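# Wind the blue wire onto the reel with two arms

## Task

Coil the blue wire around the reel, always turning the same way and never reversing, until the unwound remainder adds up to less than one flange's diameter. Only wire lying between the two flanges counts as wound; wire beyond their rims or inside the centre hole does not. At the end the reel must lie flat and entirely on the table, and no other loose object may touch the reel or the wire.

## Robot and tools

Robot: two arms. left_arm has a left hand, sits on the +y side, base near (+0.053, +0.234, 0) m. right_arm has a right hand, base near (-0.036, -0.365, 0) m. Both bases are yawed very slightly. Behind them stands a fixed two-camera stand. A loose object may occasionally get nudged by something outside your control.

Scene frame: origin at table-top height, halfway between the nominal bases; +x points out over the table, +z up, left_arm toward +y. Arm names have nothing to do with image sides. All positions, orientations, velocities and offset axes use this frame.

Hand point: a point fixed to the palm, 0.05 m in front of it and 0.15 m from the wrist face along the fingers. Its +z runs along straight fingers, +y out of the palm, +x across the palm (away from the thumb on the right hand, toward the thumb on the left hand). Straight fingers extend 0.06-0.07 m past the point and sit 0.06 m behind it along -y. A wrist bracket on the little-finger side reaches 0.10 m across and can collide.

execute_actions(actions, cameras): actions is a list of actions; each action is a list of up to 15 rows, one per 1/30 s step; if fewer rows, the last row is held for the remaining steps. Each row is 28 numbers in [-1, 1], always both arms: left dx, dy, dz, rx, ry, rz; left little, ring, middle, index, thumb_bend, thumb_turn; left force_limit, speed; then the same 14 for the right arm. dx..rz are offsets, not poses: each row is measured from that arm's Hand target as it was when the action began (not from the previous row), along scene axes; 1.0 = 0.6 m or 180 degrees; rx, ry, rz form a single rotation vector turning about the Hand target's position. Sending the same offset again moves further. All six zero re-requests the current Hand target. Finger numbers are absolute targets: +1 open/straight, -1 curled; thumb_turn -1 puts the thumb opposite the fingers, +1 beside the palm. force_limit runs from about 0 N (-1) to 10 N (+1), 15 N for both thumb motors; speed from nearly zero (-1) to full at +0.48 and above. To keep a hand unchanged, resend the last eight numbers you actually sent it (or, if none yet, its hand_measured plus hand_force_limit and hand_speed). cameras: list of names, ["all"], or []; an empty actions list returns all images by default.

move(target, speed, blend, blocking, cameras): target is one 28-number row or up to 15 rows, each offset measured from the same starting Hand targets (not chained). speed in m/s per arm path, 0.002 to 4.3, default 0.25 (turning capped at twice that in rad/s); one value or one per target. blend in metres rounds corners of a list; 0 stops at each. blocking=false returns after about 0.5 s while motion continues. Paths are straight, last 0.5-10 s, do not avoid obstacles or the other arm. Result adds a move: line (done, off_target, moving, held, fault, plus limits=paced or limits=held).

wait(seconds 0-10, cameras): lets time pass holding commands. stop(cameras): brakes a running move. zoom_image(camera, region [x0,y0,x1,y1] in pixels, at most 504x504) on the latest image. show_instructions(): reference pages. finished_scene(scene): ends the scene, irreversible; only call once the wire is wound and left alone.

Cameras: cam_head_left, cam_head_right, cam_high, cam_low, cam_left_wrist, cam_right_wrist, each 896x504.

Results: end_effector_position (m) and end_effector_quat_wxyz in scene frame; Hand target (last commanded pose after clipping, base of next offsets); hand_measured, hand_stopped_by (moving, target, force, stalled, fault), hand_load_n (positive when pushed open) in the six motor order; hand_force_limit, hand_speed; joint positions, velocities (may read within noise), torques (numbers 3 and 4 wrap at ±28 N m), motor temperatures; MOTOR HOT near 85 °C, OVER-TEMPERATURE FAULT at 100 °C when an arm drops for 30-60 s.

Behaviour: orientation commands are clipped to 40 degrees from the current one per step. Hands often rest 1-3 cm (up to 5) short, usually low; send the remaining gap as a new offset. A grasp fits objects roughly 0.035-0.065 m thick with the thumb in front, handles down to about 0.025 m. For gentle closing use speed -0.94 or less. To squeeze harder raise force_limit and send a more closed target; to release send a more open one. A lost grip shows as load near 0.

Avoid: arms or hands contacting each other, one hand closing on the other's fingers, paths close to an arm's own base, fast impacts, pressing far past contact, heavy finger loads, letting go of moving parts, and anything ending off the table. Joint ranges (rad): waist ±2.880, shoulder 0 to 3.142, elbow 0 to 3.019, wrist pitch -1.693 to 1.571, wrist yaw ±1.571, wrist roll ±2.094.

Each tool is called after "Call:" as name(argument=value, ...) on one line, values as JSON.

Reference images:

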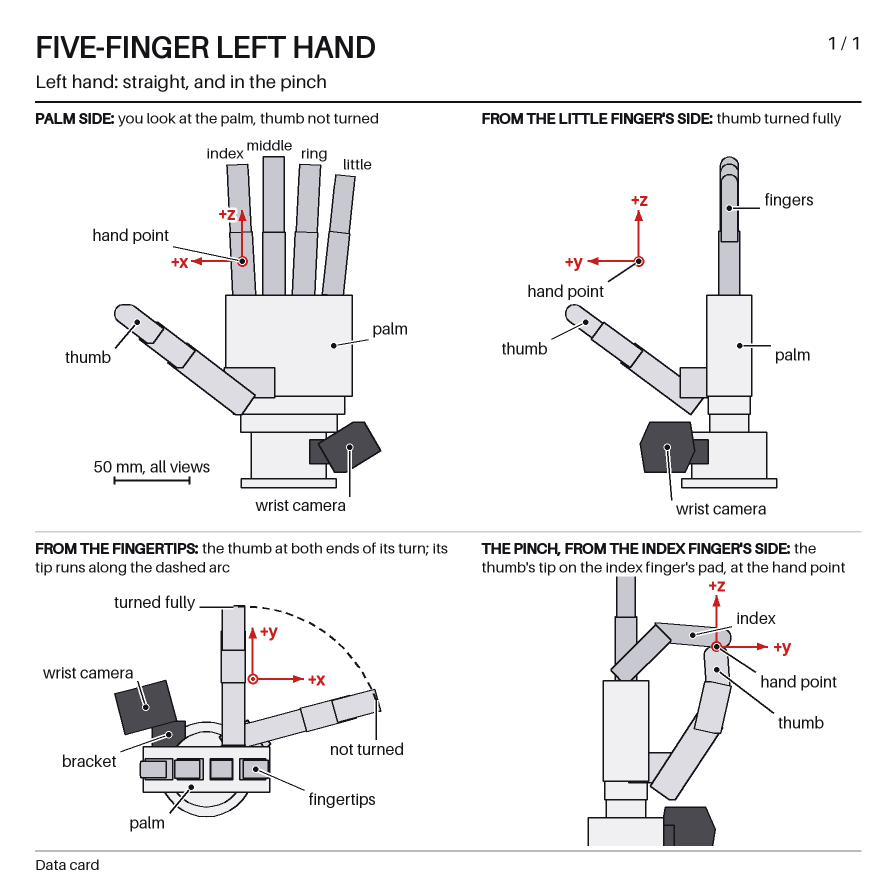

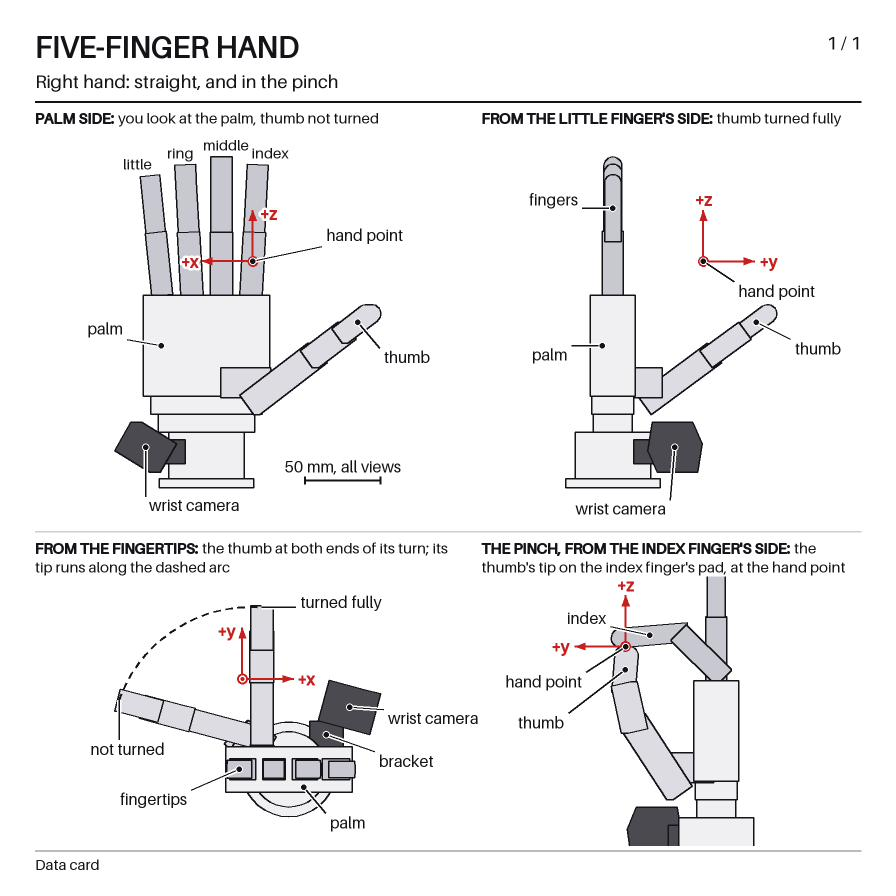

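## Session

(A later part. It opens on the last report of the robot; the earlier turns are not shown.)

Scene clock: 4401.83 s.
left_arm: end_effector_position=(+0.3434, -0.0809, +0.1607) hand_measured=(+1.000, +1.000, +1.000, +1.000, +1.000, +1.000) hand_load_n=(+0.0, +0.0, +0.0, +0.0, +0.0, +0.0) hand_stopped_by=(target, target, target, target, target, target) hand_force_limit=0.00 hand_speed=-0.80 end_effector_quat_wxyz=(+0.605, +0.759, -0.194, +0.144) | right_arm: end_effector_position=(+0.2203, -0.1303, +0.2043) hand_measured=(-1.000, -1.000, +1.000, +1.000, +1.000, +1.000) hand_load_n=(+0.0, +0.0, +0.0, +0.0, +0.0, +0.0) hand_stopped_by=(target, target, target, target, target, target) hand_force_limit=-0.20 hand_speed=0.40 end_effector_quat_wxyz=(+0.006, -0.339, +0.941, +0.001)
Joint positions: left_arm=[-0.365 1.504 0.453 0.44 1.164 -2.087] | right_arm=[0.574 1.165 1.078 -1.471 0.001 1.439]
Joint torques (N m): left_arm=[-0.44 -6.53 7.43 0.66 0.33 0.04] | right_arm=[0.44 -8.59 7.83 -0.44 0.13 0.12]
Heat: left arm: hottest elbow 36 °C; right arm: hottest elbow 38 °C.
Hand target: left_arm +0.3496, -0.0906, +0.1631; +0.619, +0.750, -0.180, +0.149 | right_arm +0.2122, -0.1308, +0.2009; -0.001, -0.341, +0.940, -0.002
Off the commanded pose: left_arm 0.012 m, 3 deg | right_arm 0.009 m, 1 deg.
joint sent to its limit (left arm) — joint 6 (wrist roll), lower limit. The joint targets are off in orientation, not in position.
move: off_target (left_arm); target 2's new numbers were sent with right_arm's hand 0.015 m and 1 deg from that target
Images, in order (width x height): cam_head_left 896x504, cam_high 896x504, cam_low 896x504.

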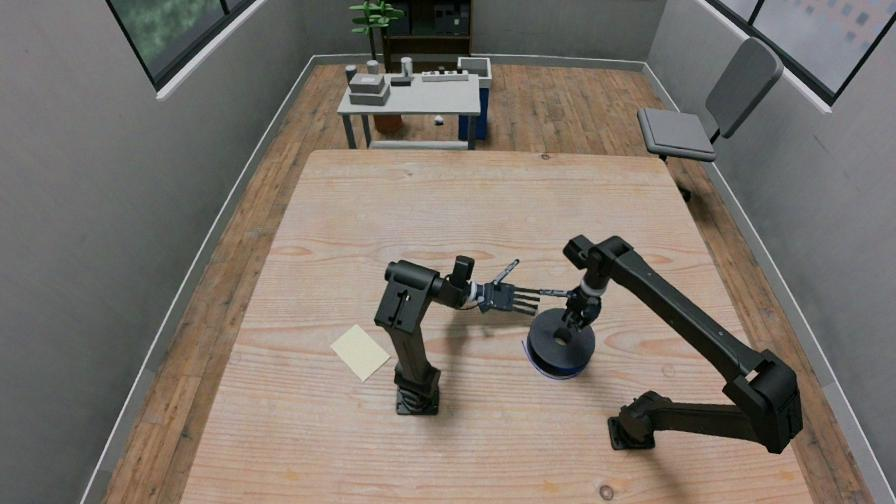

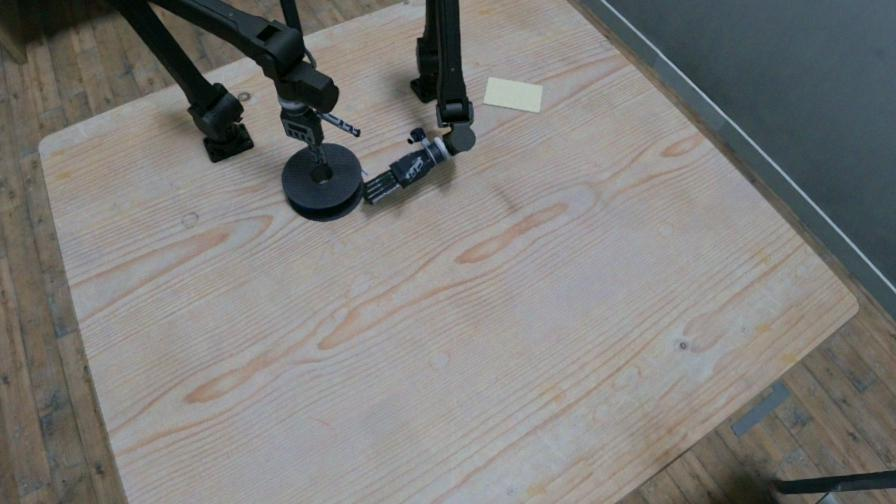

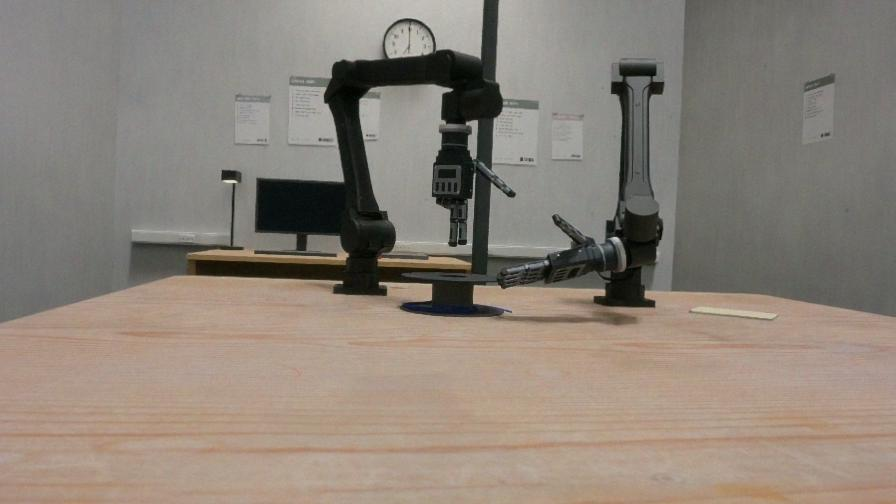

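Call:
move(target=[[0,0,0,0,0,0,1,1,1,1,1,1,0,-0.8,-0.0001,0.0005,-0.05,0,0,0,-1,-1,1,1,1,1,-0.2,0.4],[0,0,0,0,0,0,1,1,1,1,1,1,0,-0.8,-0.0001,0.0005,-0.1917,0,0,0,-1,-1,1,1,1,1,-0.2,0.4],[0,0,0,0,0,0,1,1,1,1,1,1,0,-0.8,-0.0001,0.0005,-0.1917,0,0,0,-1,-1,0.1,1,1,1,-0.15,-0.6]], speed=[0.2,0.12,0.1])

Call:
move(target=[[0.0267,-0.0458,-0.0832,0,0,0,1,1,1,1,1,1,0,-0.8,0.0067,0.0008,0,0,0,0,-1,-1,0.1,1,1,1,-0.15,-0.6],[-0.0083,-0.1542,-0.0832,0,0,0,1,1,1,1,1,1,0,-0.8,0.0067,0.0008,0,0,0,0,-1,-1,0.1,1,1,1,-0.15,-0.6],[-0.065,-0.16,-0.0832,0,0,0,1,1,1,1,1,1,0,-0.8,0.0075,0.0008,0,0,0,0,-1,-1,0.1,1,1,1,-0.15,-0.6],[-0.0683,-0.1092,-0.0832,0,0,0,1,1,1,1,1,1,0,-0.8,-0.0123,-0.0287,0,0,0,0.1667,-1,-1,0.1,1,1,1,-0.15,-0.6],[-0.0983,-0.0708,-0.0832,0,0,0,1,1,1,1,1,1,0,-0.8,-0.0197,-0.0637,0,0,0,0.3222,-1,-1,0.1,1,1,1,-0.15,-0.6],[-0.1365,-0.0517,-0.0832,0,0,0,1,1,1,1,1,1,0,-0.8,-0.0152,-0.0914,0,0,0,0.4444,-1,-1,0.1,1,1,1,-0.15,-0.6],[-0.165,-0.0508,-0.0832,0,0,0,1,1,1,1,1,1,0,-0.8,-0.005,-0.1084,0,0,0,0.5278,-1,-1,0.1,1,1,1,-0.15,-0.6]], speed=[0.15,0.15,0.1,0.18,0.18,0.18,0.18], blend=[0.01,0.01,0,0.003,0.003,0.003,0], cameras=["cam_head_left", "cam_high", "cam_low"])

Call:
zoom_image(camera="cam_head_left", region=[500, 280, 620, 390])

Call:
zoom_image(camera="cam_high", region=[260, 120, 400, 240])

Call:
zoom_image(camera="cam_low", region=[380, 240, 560, 340])

Scene clock: 4440.83 s.
left_arm: end_effector_position=(+0.3434, -0.0809, +0.1607) hand_measured=(+1.000, +1.000, +1.000, +1.000, +1.000, +1.000) hand_load_n=(+0.0, +0.0, +0.0, +0.0, +0.0, +0.0) hand_stopped_by=(target, target, target, target, target, target) hand_force_limit=0.00 hand_speed=-0.80 end_effector_quat_wxyz=(+0.605, +0.759, -0.194, +0.144) | right_arm: end_effector_position=(+0.2183, -0.1327, +0.0930) hand_measured=(-1.000, -1.000, +0.638, +1.000, +1.000, +1.000) hand_load_n=(+0.0, +0.0, +8.5, -3.5, +0.0, +0.0) hand_stopped_by=(target, target, force, target, target, target) hand_force_limit=-0.15 hand_speed=-0.60 end_effector_quat_wxyz=(+0.007, -0.338, +0.941, -0.002)
Joint positions: left_arm=[-0.365 1.504 0.453 0.44 1.164 -2.087] | right_arm=[0.575 1.233 0.832 -1.157 0.007 1.442]
Joint torques (N m): left_arm=[-0.38 -6.24 7.45 0.68 0.34 0.04] | right_arm=[0.5 -8.12 7.27 0.23 -0.15 0.11]
Heat: left arm: hottest elbow 37 °C; right arm: hottest elbow 37 °C.
Hand target: left_arm +0.3496, -0.0906, +0.1631; +0.619, +0.750, -0.180, +0.149 | right_arm +0.2122, -0.1305, +0.0860; -0.001, -0.341, +0.940, -0.002
Off the commanded pose: left_arm 0.012 m, 3 deg | right_arm 0.010 m, 1 deg.
joint sent to its limit (left arm) — joint 6 (wrist roll), lower limit. The joint targets are off in orientation, not in position.
move: off_target (left_arm)

Scene clock: 4447.90 s.
left_arm: end_effector_position=(+0.2667, -0.1171, +0.1163) hand_measured=(+1.000, +1.000, +1.000, +1.000, +1.000, +1.000) hand_load_n=(-4.5, +0.5, +0.0, +0.0, +0.0, +0.0) hand_stopped_by=(target, target, target, target, target, target) hand_force_limit=0.00 hand_speed=-0.80 end_effector_quat_wxyz=(+0.576, +0.768, -0.243, +0.141) | right_arm: end_effector_position=(+0.1976, -0.2032, +0.0889) hand_measured=(-1.000, -1.000, +0.638, +1.000, +1.000, +1.000) hand_load_n=(+0.0, +0.0, +3.5, -5.5, +0.0, +0.0) hand_stopped_by=(target, target, force, target, target, target) hand_force_limit=-0.15 hand_speed=-0.60 end_effector_quat_wxyz=(-0.001, +0.915, -0.404, -0.003)
Joint positions: left_arm=[-0.568 1.556 0.33 0.642 1 -2.087] | right_arm=[0.555 1.339 0.913 -1.147 -0.005 -0.199]
Joint torques (N m): left_arm=[-1.55 -7.18 2.67 1.57 0.43 0.04] | right_arm=[0.38 -6.71 9.99 0.49 0.32 -0.27]
Heat: left arm: hottest elbow 36 °C; right arm: hottest elbow 37 °C.
Hand target: left_arm +0.2506, -0.1210, +0.1132; +0.619, +0.750, -0.180, +0.149 | right_arm +0.2092, -0.1956, +0.0859; -0.001, +0.924, -0.384, +0.002
Off the commanded pose: left_arm 0.017 m, 9 deg | right_arm 0.014 m, 3 deg.
joint sent to its limit (left arm) — joint 6 (wrist roll), lower limit. The joint targets are off in orientation, not in position.
move: off_target (left_arm, right_arm)
Images, in order (width x height): cam_head_left 896x504, cam_high 896x504, cam_low 896x504.

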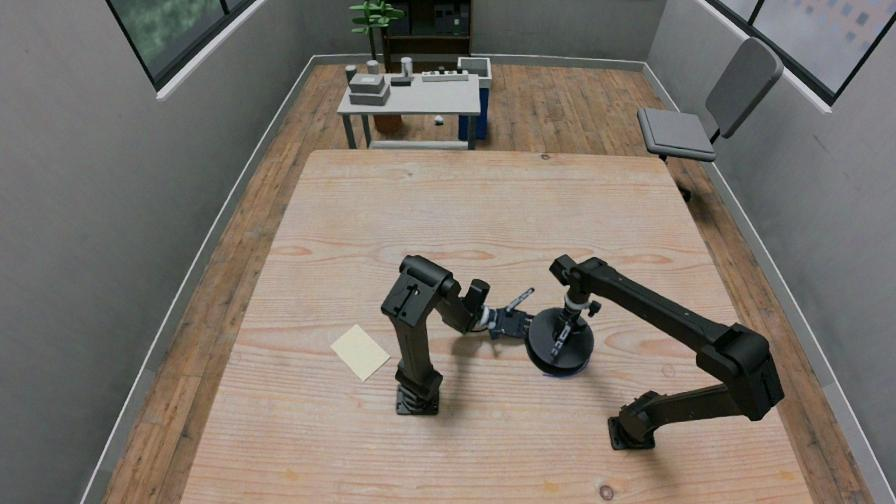

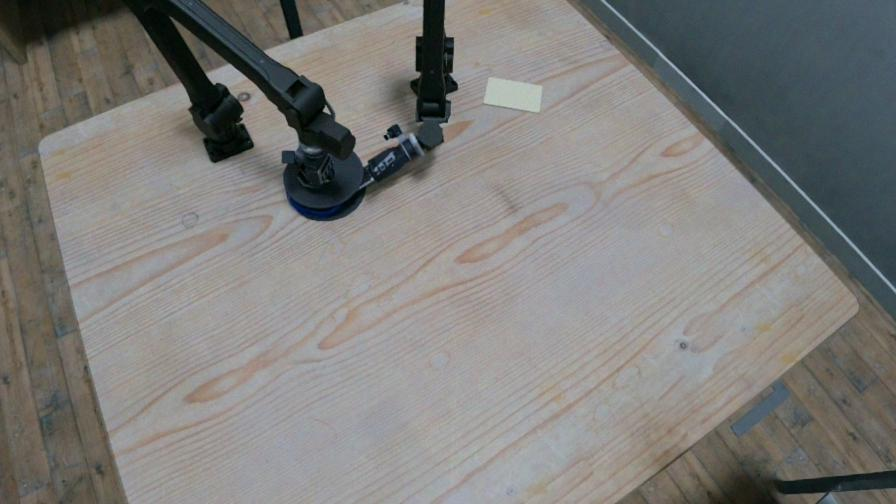

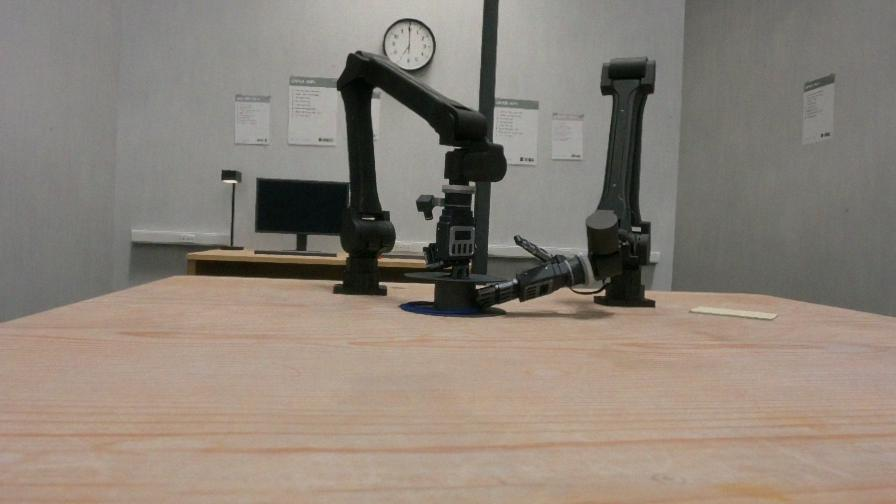

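Scaled by 4.200 from the camera's 896x504 image, which has a finer 1280x720 frame.

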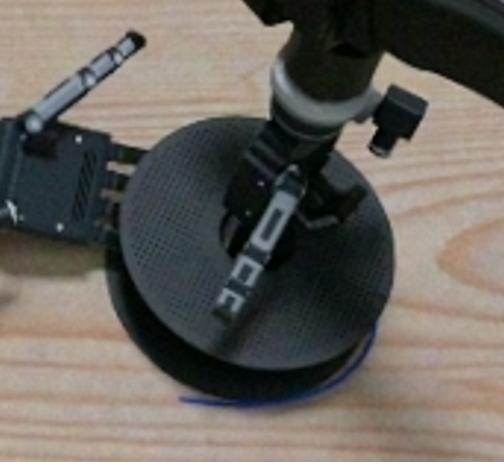

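Scaled by 3.600 from the camera's 896x504 image, which has a finer 1280x720 frame.

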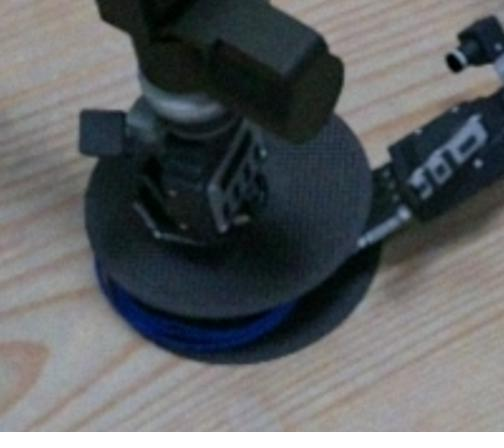

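Scaled by 2.800 from the camera's 896x504 image, which has a finer 1280x720 frame.

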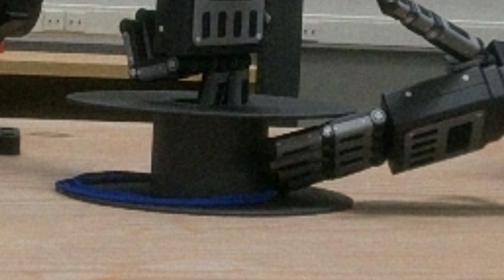

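Call:
move(target=[[0,0.1,0,0,0,0,1,1,1,1,1,1,0,-0.8,0,0,0,0,0,0,-1,-1,0.1,1,1,1,-0.15,-0.6],[0.085,0.1,0.0667,0,0,0,1,1,1,1,1,1,0,-0.8,0,0,0,0,0,0,-1,-1,1,1,1,1,-0.2,0.4],[0.165,0.0508,0.0835,0,0,0,1,1,1,1,1,1,0,-0.8,0,0,0.1917,0,0,0,-1,-1,1,1,1,1,-0.2,0.4],[0.165,0.0508,0.0835,0,0,0,1,1,1,1,1,1,0,-0.8,-0.0457,0.0497,0.1917,0,0,-0.264,-1,-1,1,1,1,1,-0.2,0.4],[0.165,0.0508,0.0835,0,0,0,1,1,1,1,1,1,0,-0.8,0.005,0.1077,0.1917,0,0,-0.5278,-1,-1,1,1,1,1,-0.2,0.4]], speed=[0.15,0.15,0.2,0.7,0.7], blend=[0.006,0,0.005,0.03,0], cameras=["cam_head_left","cam_high","cam_low"])

Call:
zoom_image(camera="cam_head_left", region=[440, 240, 620, 390])

Call:
zoom_image(camera="cam_high", region=[260, 120, 400, 240])

Call:
zoom_image(camera="cam_low", region=[380, 240, 560, 340])

Scene clock: 4494.23 s.
left_arm: end_effector_position=(+0.3434, -0.0808, +0.1609) hand_measured=(+1.000, +1.000, +1.000, +1.000, +1.000, +1.000) hand_load_n=(+0.0, -0.5, +0.0, +0.0, +0.0, +0.0) hand_stopped_by=(target, target, target, target, target, target) hand_force_limit=0.00 hand_speed=-0.80 end_effector_quat_wxyz=(+0.605, +0.759, -0.194, +0.144) | right_arm: end_effector_position=(+0.2203, -0.1304, +0.2044) hand_measured=(-1.000, -1.000, +1.000, +1.000, +1.000, +1.000) hand_load_n=(+0.0, +0.0, -0.5, +0.0, -0.5, +0.0) hand_stopped_by=(target, target, target, target, target, target) hand_force_limit=-0.20 hand_speed=0.40 end_effector_quat_wxyz=(+0.007, -0.339, +0.941, +0.001)
Joint positions: left_arm=[-0.365 1.503 0.453 0.439 1.164 -2.087] | right_arm=[0.573 1.164 1.078 -1.471 0 1.439]
Joint torques (N m): left_arm=[-0.38 -6.59 7.5 0.66 0.33 0.04] | right_arm=[0.44 -8.7 7.82 -0.4 0.11 0.13]
Heat: left arm: hottest elbow 35 °C; right arm: hottest elbow 39 °C.
Hand target: left_arm +0.3496, -0.0906, +0.1633; +0.619, +0.750, -0.180, +0.149 | right_arm +0.2122, -0.1309, +0.2010; -0.001, -0.341, +0.940, -0.002
Off the commanded pose: left_arm 0.012 m, 3 deg | right_arm 0.009 m, 1 deg.
joint sent to its limit (left arm) — joint 6 (wrist roll), lower limit. The joint targets are off in orientation, not in position.
move: off_target (left_arm); target 2's new numbers were sent with right_arm's hand 0.014 m and 1 deg from that target
Images, in order (width x height): cam_head_left 896x504, cam_high 896x504, cam_low 896x504.

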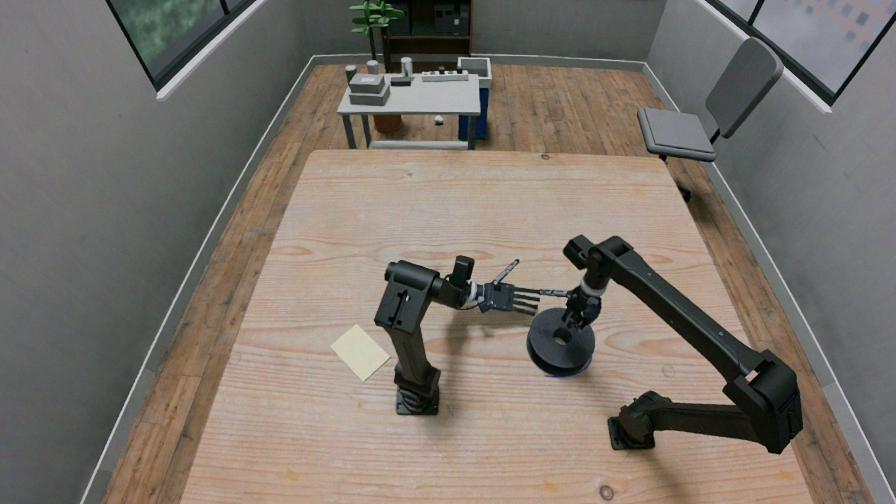

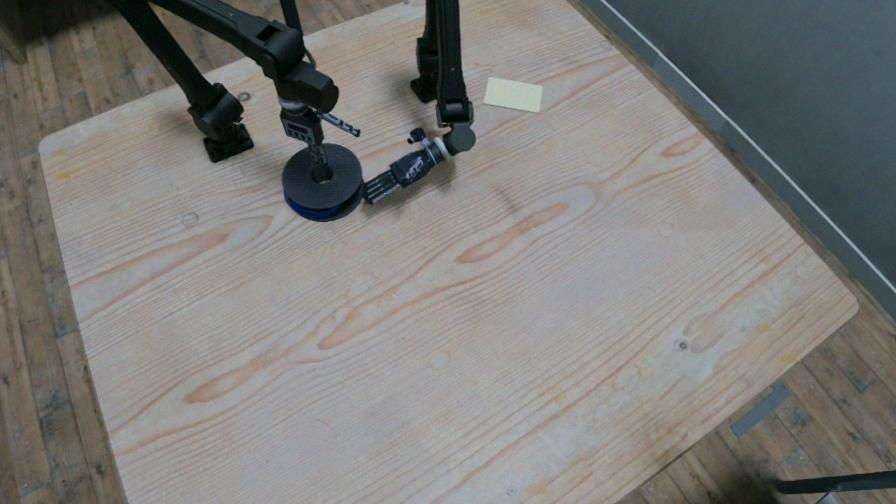

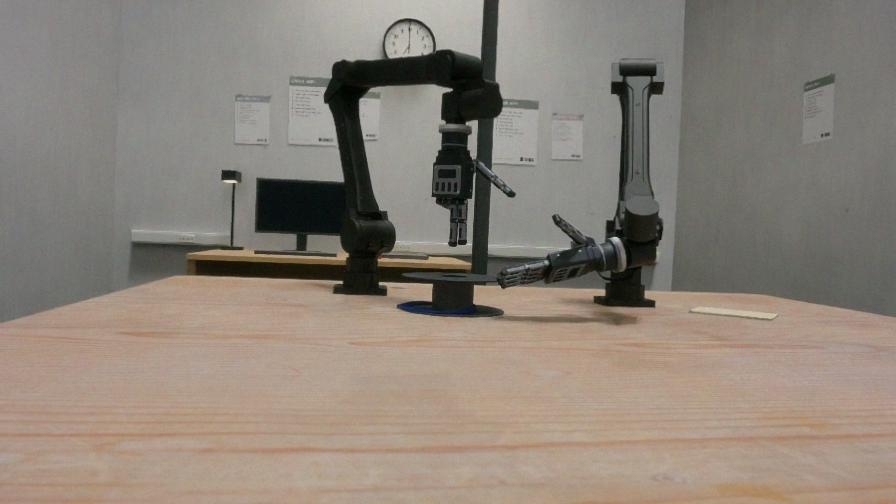

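Scaled by 2.800 from the camera's 896x504 image, which has a finer 1280x720 frame.

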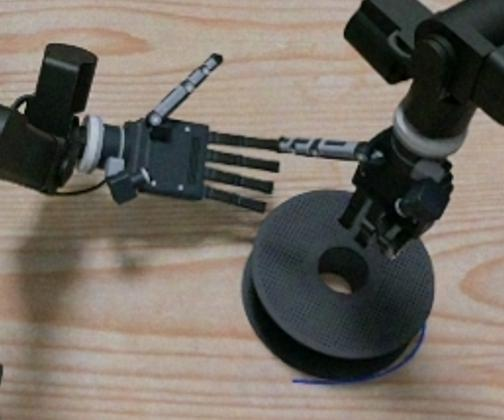

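Scaled by 3.600 from the camera's 896x504 image, which has a finer 1280x720 frame.

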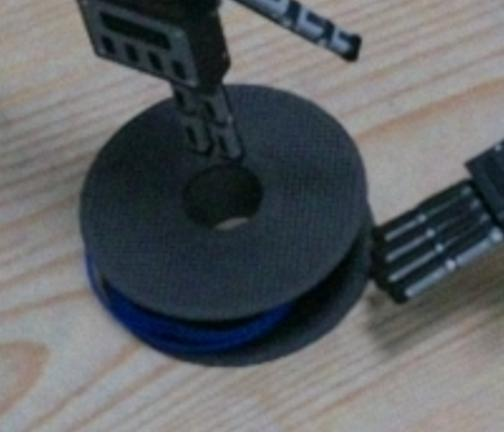

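Scaled by 2.800 from the camera's 896x504 image, which has a finer 1280x720 frame.

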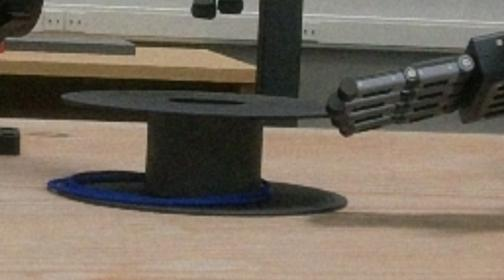

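Call:
zoom_image(camera="cam_low", region=[390, 280, 450, 330])

Call:
zoom_image(camera="cam_head_left", region=[515, 300, 605, 385])

Call:
zoom_image(camera="cam_high", region=[275, 160, 345, 225])

Scaled by 8.400 from the camera's 896x504 image, which has a finer 1280x720 frame.

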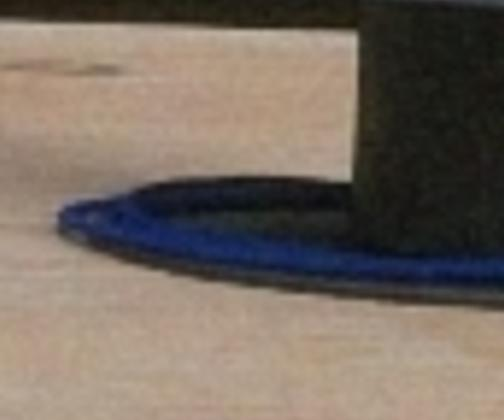

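Scaled by 5.600 from the camera's 896x504 image, which has a finer 1280x720 frame.

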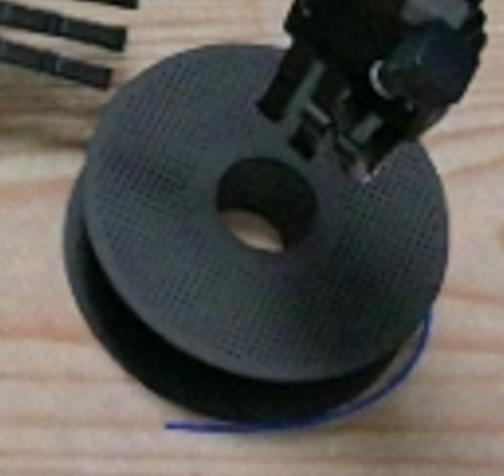

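Scaled by 7.200 from the camera's 896x504 image, which has a finer 1280x720 frame.

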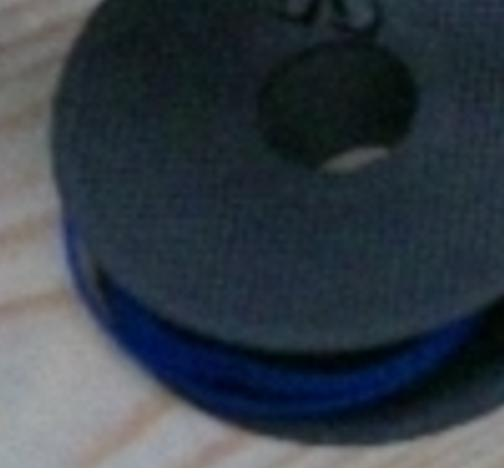

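Call:
move(target=[[0,0,0,0,0,0,1,1,1,1,1,1,0,-0.8,-0.0001,0.0005,-0.05,0,0,0,-1,-1,1,1,1,1,-0.2,0.4],[0,0,0,0,0,0,1,1,1,1,1,1,0,-0.8,-0.0001,0.0005,-0.1917,0,0,0,-1,-1,1,1,1,1,-0.2,0.4],[0,0,0,0,0,0,1,1,1,1,1,1,0,-0.8,-0.0001,0.0005,-0.1917,0,0,0,-1,-1,0.1,1,1,1,-0.15,-0.6]], speed=[0.2,0.12,0.1])

Call:
move(target=[[0.0267,-0.0458,-0.0832,0,0,0,1,1,1,1,1,1,0,-0.8,0.0067,0.0008,0,0,0,0,-1,-1,0.1,1,1,1,-0.15,-0.6],[-0.0083,-0.1542,-0.0832,0,0,0,1,1,1,1,1,1,0,-0.8,0.0067,0.0008,0,0,0,0,-1,-1,0.1,1,1,1,-0.15,-0.6],[-0.065,-0.16,-0.0832,0,0,0,1,1,1,1,1,1,0,-0.8,0.0075,0.0008,0,0,0,0,-1,-1,0.1,1,1,1,-0.15,-0.6],[-0.0683,-0.1092,-0.0832,0,0,0,1,1,1,1,1,1,0,-0.8,-0.0123,-0.0287,0,0,0,0.1667,-1,-1,0.1,1,1,1,-0.15,-0.6],[-0.0983,-0.0708,-0.0832,0,0,0,1,1,1,1,1,1,0,-0.8,-0.0197,-0.0637,0,0,0,0.3222,-1,-1,0.1,1,1,1,-0.15,-0.6],[-0.1365,-0.0517,-0.0832,0,0,0,1,1,1,1,1,1,0,-0.8,-0.0152,-0.0914,0,0,0,0.4444,-1,-1,0.1,1,1,1,-0.15,-0.6],[-0.165,-0.0508,-0.0832,0,0,0,1,1,1,1,1,1,0,-0.8,-0.005,-0.1084,0,0,0,0.5278,-1,-1,0.1,1,1,1,-0.15,-0.6]], speed=[0.15,0.15,0.1,0.18,0.18,0.18,0.18], blend=[0.01,0.01,0,0.003,0.003,0.003,0], cameras=["cam_head_left","cam_high","cam_low"])

Call:
zoom_image(camera="cam_head_left", region=[500, 280, 620, 390])

Call:
zoom_image(camera="cam_high", region=[260, 120, 400, 240])

Call:
zoom_image(camera="cam_low", region=[380, 240, 560, 340])

Scene clock: 4546.33 s.
left_arm: end_effector_position=(+0.3434, -0.0808, +0.1609) hand_measured=(+1.000, +1.000, +1.000, +1.000, +1.000, +1.000) hand_load_n=(+0.0, +0.0, +0.0, +0.0, +0.0, +0.0) hand_stopped_by=(target, target, target, target, target, target) hand_force_limit=0.00 hand_speed=-0.80 end_effector_quat_wxyz=(+0.605, +0.759, -0.194, +0.144) | right_arm: end_effector_position=(+0.2182, -0.1330, +0.0929) hand_measured=(-1.000, -1.000, +0.638, +1.000, +1.000, +1.000) hand_load_n=(+0.0, +0.0, +7.5, -3.0, +0.0, +0.0) hand_stopped_by=(target, target, force, target, target, target) hand_force_limit=-0.15 hand_speed=-0.60 end_effector_quat_wxyz=(+0.007, -0.338, +0.941, -0.002)
Joint positions: left_arm=[-0.365 1.503 0.453 0.439 1.164 -2.087] | right_arm=[0.575 1.232 0.832 -1.157 0.008 1.443]
Joint torques (N m): left_arm=[-0.56 -6.36 7.56 0.64 0.34 0.04] | right_arm=[0.73 -7.53 7.21 0.18 -0.16 0.08]
Heat: left arm: hottest elbow 36 °C; right arm: hottest elbow 37 °C.
Hand target: left_arm +0.3496, -0.0906, +0.1633; +0.619, +0.750, -0.180, +0.149 | right_arm +0.2121, -0.1307, +0.0860; -0.001, -0.341, +0.940, -0.002
Off the commanded pose: left_arm 0.012 m, 3 deg | right_arm 0.010 m, 1 deg.
joint sent to its limit (left arm) — joint 6 (wrist roll), lower limit. The joint targets are off in orientation, not in position.
move: off_target (left_arm)

Scene clock: 4553.40 s.
left_arm: end_effector_position=(+0.2657, -0.1179, +0.1166) hand_measured=(+1.000, +1.000, +1.000, +1.000, +1.000, +1.000) hand_load_n=(-3.5, +0.0, +0.0, +0.0, +0.0, +0.0) hand_stopped_by=(target, target, target, target, target, target) hand_force_limit=0.00 hand_speed=-0.80 end_effector_quat_wxyz=(+0.576, +0.767, -0.245, +0.139) | right_arm: end_effector_position=(+0.1967, -0.2037, +0.0881) hand_measured=(-1.000, -1.000, +0.636, +1.000, +1.000, +1.000) hand_load_n=(+0.0, +0.0, +2.0, -3.0, -0.5, +0.0) hand_stopped_by=(target, target, force, target, target, target) hand_force_limit=-0.15 hand_speed=-0.60 end_effector_quat_wxyz=(+0.001, +0.916, -0.402, -0.005)
Joint positions: left_arm=[-0.571 1.555 0.331 0.64 1.001 -2.087] | right_arm=[0.555 1.341 0.912 -1.148 -0.006 -0.202]
Joint torques (N m): left_arm=[-1.26 -6.83 2.65 1.52 0.41 0.03] | right_arm=[0.38 -7.06 9.99 0.51 0.38 -0.22]
Heat: left arm: hottest elbow 36 °C; right arm: hottest elbow 37 °C.
Hand target: left_arm +0.2507, -0.1210, +0.1134; +0.619, +0.750, -0.180, +0.149 | right_arm +0.2091, -0.1958, +0.0860; -0.001, +0.924, -0.384, +0.002
Off the commanded pose: left_arm 0.016 m, 9 deg | right_arm 0.015 m, 2 deg.
joint sent to its limit (left arm) — joint 6 (wrist roll), lower limit. The joint targets are off in orientation, not in position.
move: off_target (left_arm, right_arm)
Images, in order (width x height): cam_head_left 896x504, cam_high 896x504, cam_low 896x504.

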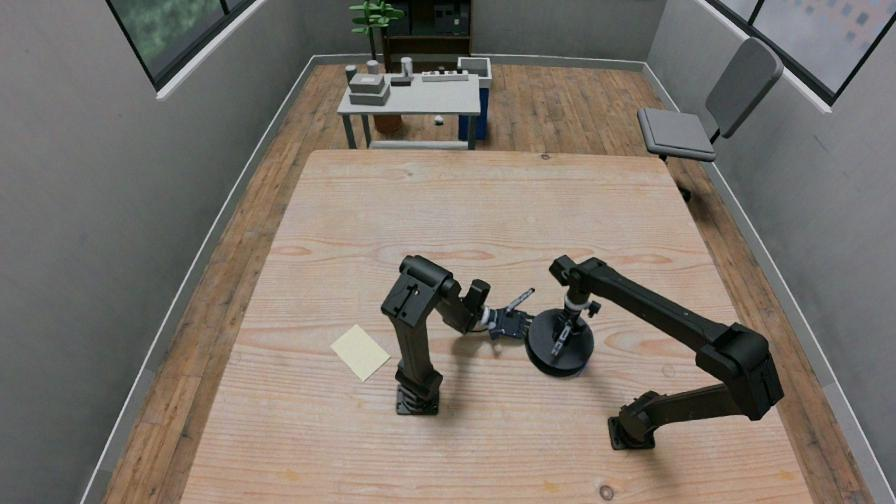

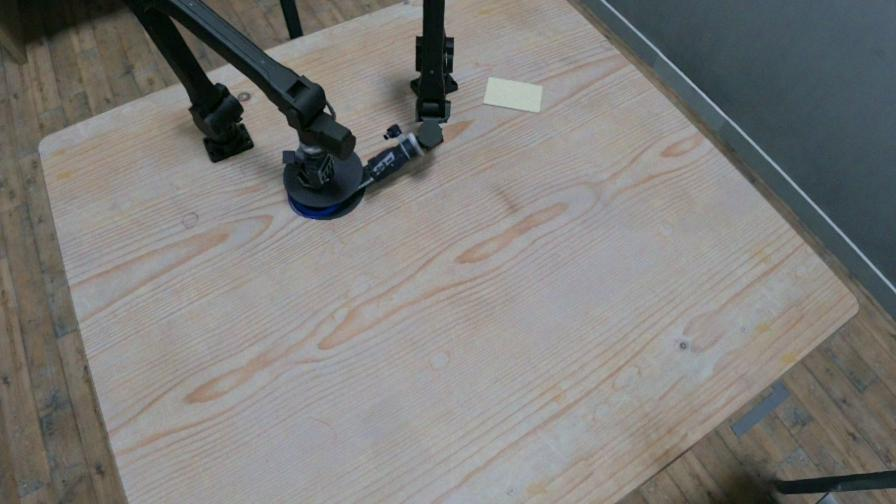

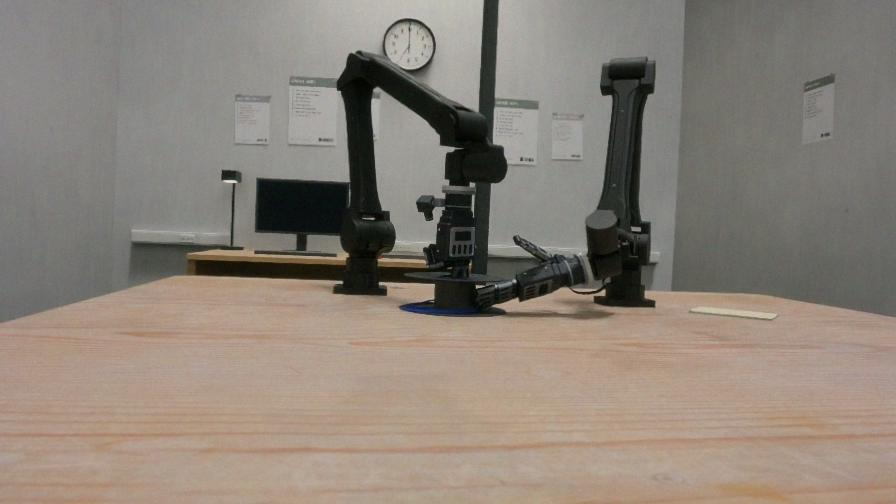

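Scaled by 4.200 from the camera's 896x504 image, which has a finer 1280x720 frame.

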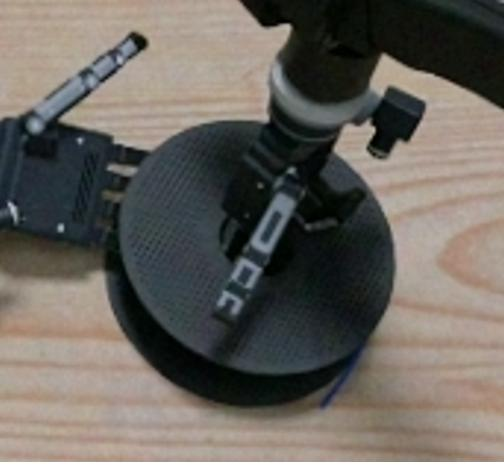

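Scaled by 3.600 from the camera's 896x504 image, which has a finer 1280x720 frame.

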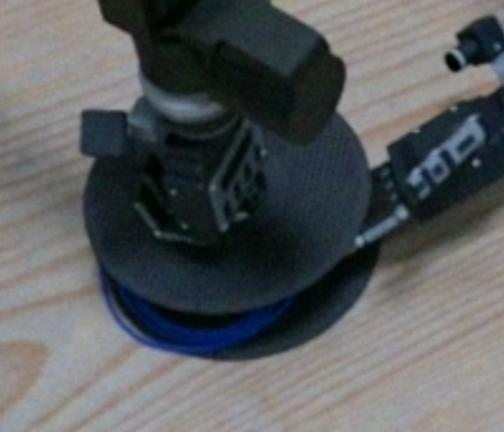

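Scaled by 2.800 from the camera's 896x504 image, which has a finer 1280x720 frame.

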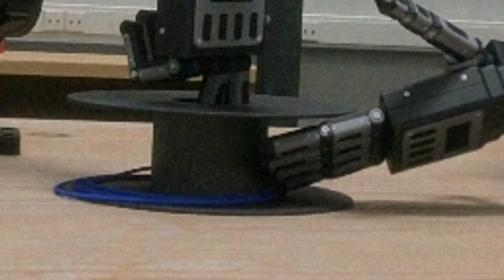

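Call:
zoom_image(camera="cam_high", region=[275, 160, 345, 225])

Call:
zoom_image(camera="cam_low", region=[390, 280, 450, 330])

Scaled by 7.200 from the camera's 896x504 image, which has a finer 1280x720 frame.

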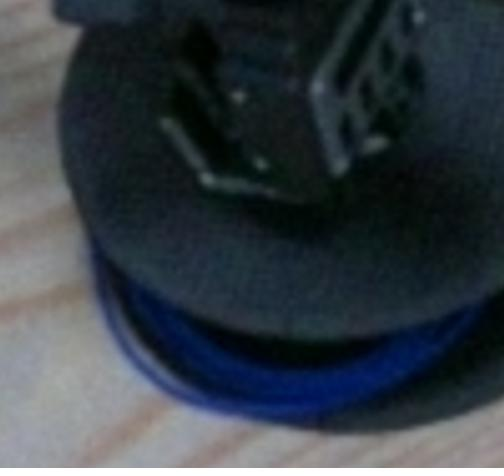

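Scaled by 8.400 from the camera's 896x504 image, which has a finer 1280x720 frame.

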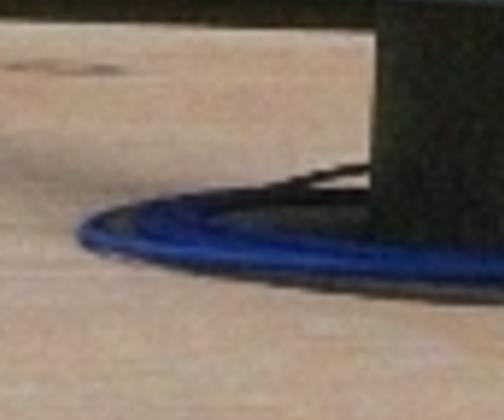

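Call:
move(target=[[0,0.1,0,0,0,0,1,1,1,1,1,1,0,-0.8,0,0,0,0,0,0,-1,-1,0.1,1,1,1,-0.15,-0.6],[0.085,0.1,0.0667,0,0,0,1,1,1,1,1,1,0,-0.8,0,0,0,0,0,0,-1,-1,1,1,1,1,-0.2,0.4],[0.165,0.0508,0.0835,0,0,0,1,1,1,1,1,1,0,-0.8,0,0,0.1917,0,0,0,-1,-1,1,1,1,1,-0.2,0.4],[0.165,0.0508,0.0835,0,0,0,1,1,1,1,1,1,0,-0.8,-0.0457,0.0497,0.1917,0,0,-0.264,-1,-1,1,1,1,1,-0.2,0.4],[0.165,0.0508,0.0835,0,0,0,1,1,1,1,1,1,0,-0.8,0.005,0.1077,0.1917,0,0,-0.5278,-1,-1,1,1,1,1,-0.2,0.4]], speed=[0.15,0.15,0.2,0.7,0.7], blend=[0.006,0,0.005,0.03,0], cameras=["cam_head_left","cam_high","cam_low"])

Call:
zoom_image(camera="cam_head_left", region=[440, 240, 620, 390])

Call:
zoom_image(camera="cam_high", region=[275, 160, 345, 225])

Call:
zoom_image(camera="cam_low", region=[390, 280, 450, 330])

Call:
zoom_image(camera="cam_head_left", region=[515, 300, 605, 385])

Scene clock: 4584.40 s.
left_arm: end_effector_position=(+0.3435, -0.0809, +0.1611) hand_measured=(+1.000, +1.000, +1.000, +1.000, +1.000, +1.000) hand_load_n=(+0.0, +0.0, +0.0, +0.0, +0.0, +0.0) hand_stopped_by=(target, target, target, target, target, target) hand_force_limit=0.00 hand_speed=-0.80 end_effector_quat_wxyz=(+0.605, +0.759, -0.194, +0.144) | right_arm: end_effector_position=(+0.2202, -0.1306, +0.2042) hand_measured=(-1.000, -1.000, +1.000, +1.000, +1.000, +1.000) hand_load_n=(+0.0, +0.0, +0.0, +0.0, +0.0, +0.0) hand_stopped_by=(target, target, target, target, target, target) hand_force_limit=-0.20 hand_speed=0.40 end_effector_quat_wxyz=(+0.006, -0.339, +0.941, +0.001)
Joint positions: left_arm=[-0.365 1.503 0.454 0.439 1.164 -2.087] | right_arm=[0.573 1.164 1.078 -1.471 0 1.439]
Joint torques (N m): left_arm=[-0.44 -6.36 7.56 0.64 0.33 0.03] | right_arm=[0.44 -8.59 7.84 -0.42 0.12 0.14]
Heat: left arm: hottest elbow 35 °C; right arm: hottest elbow 39 °C.
Hand target: left_arm +0.3497, -0.0906, +0.1635; +0.619, +0.750, -0.180, +0.149 | right_arm +0.2121, -0.1311, +0.2009; -0.001, -0.341, +0.940, -0.002
Off the commanded pose: left_arm 0.012 m, 3 deg | right_arm 0.009 m, 1 deg.
joint sent to its limit (left arm) — joint 6 (wrist roll), lower limit. The joint targets are off in orientation, not in position.
move: off_target (left_arm); target 2's new numbers were sent with right_arm's hand 0.015 m and 1 deg from that target
Images, in order (width x height): cam_head_left 896x504, cam_high 896x504, cam_low 896x504.

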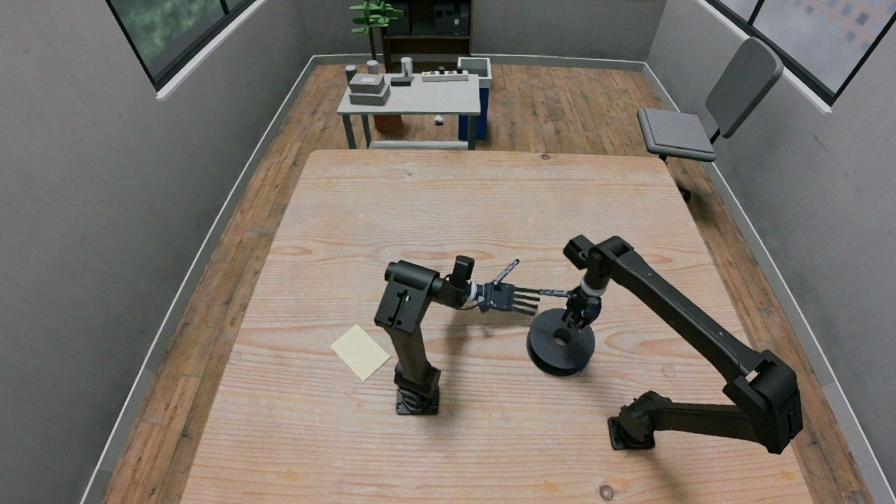

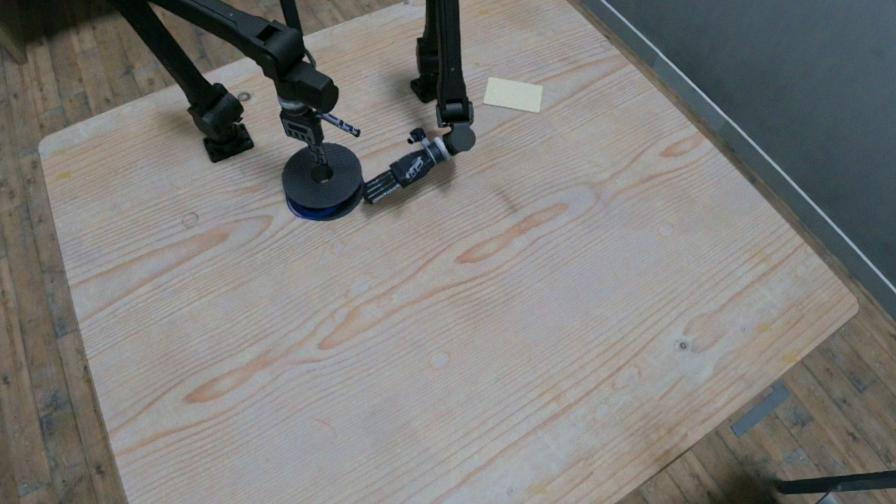

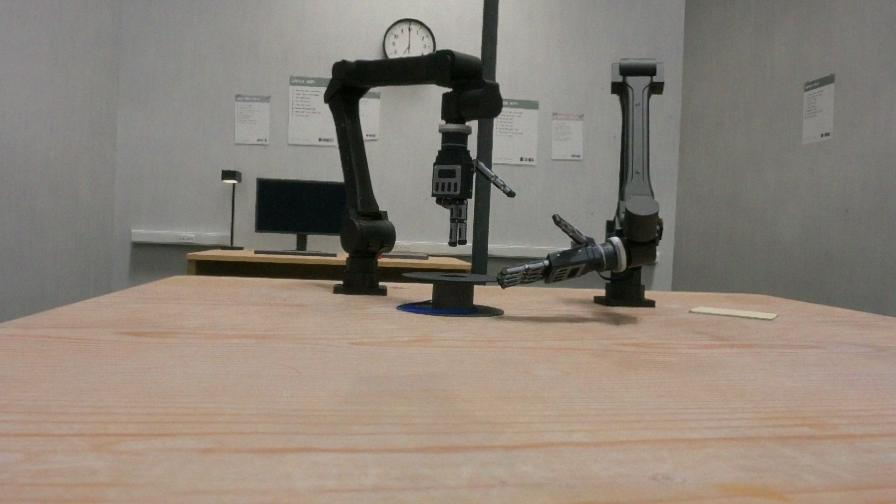

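Scaled by 2.800 from the camera's 896x504 image, which has a finer 1280x720 frame.

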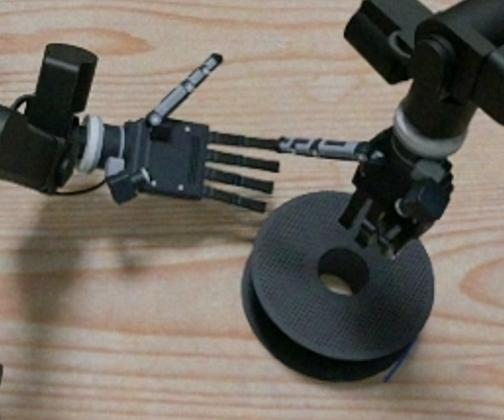

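Scaled by 7.200 from the camera's 896x504 image, which has a finer 1280x720 frame.

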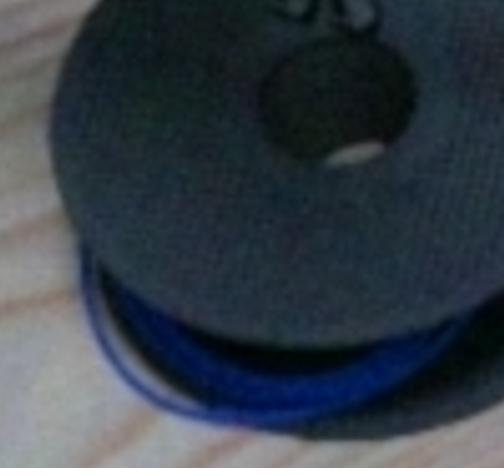

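Scaled by 8.400 from the camera's 896x504 image, which has a finer 1280x720 frame.

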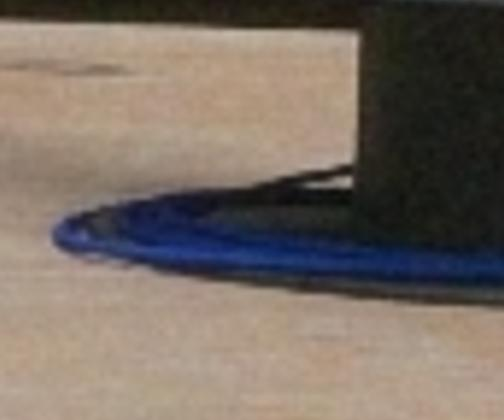

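Scaled by 5.600 from the camera's 896x504 image, which has a finer 1280x720 frame.

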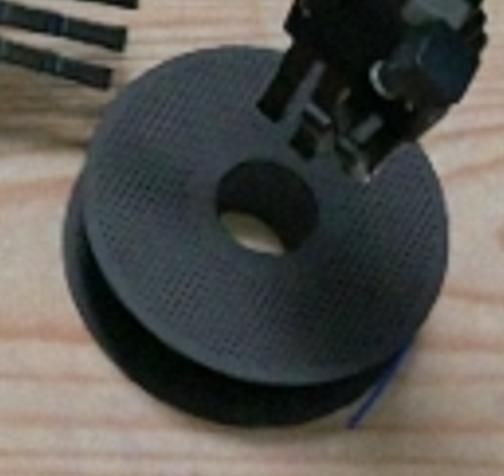

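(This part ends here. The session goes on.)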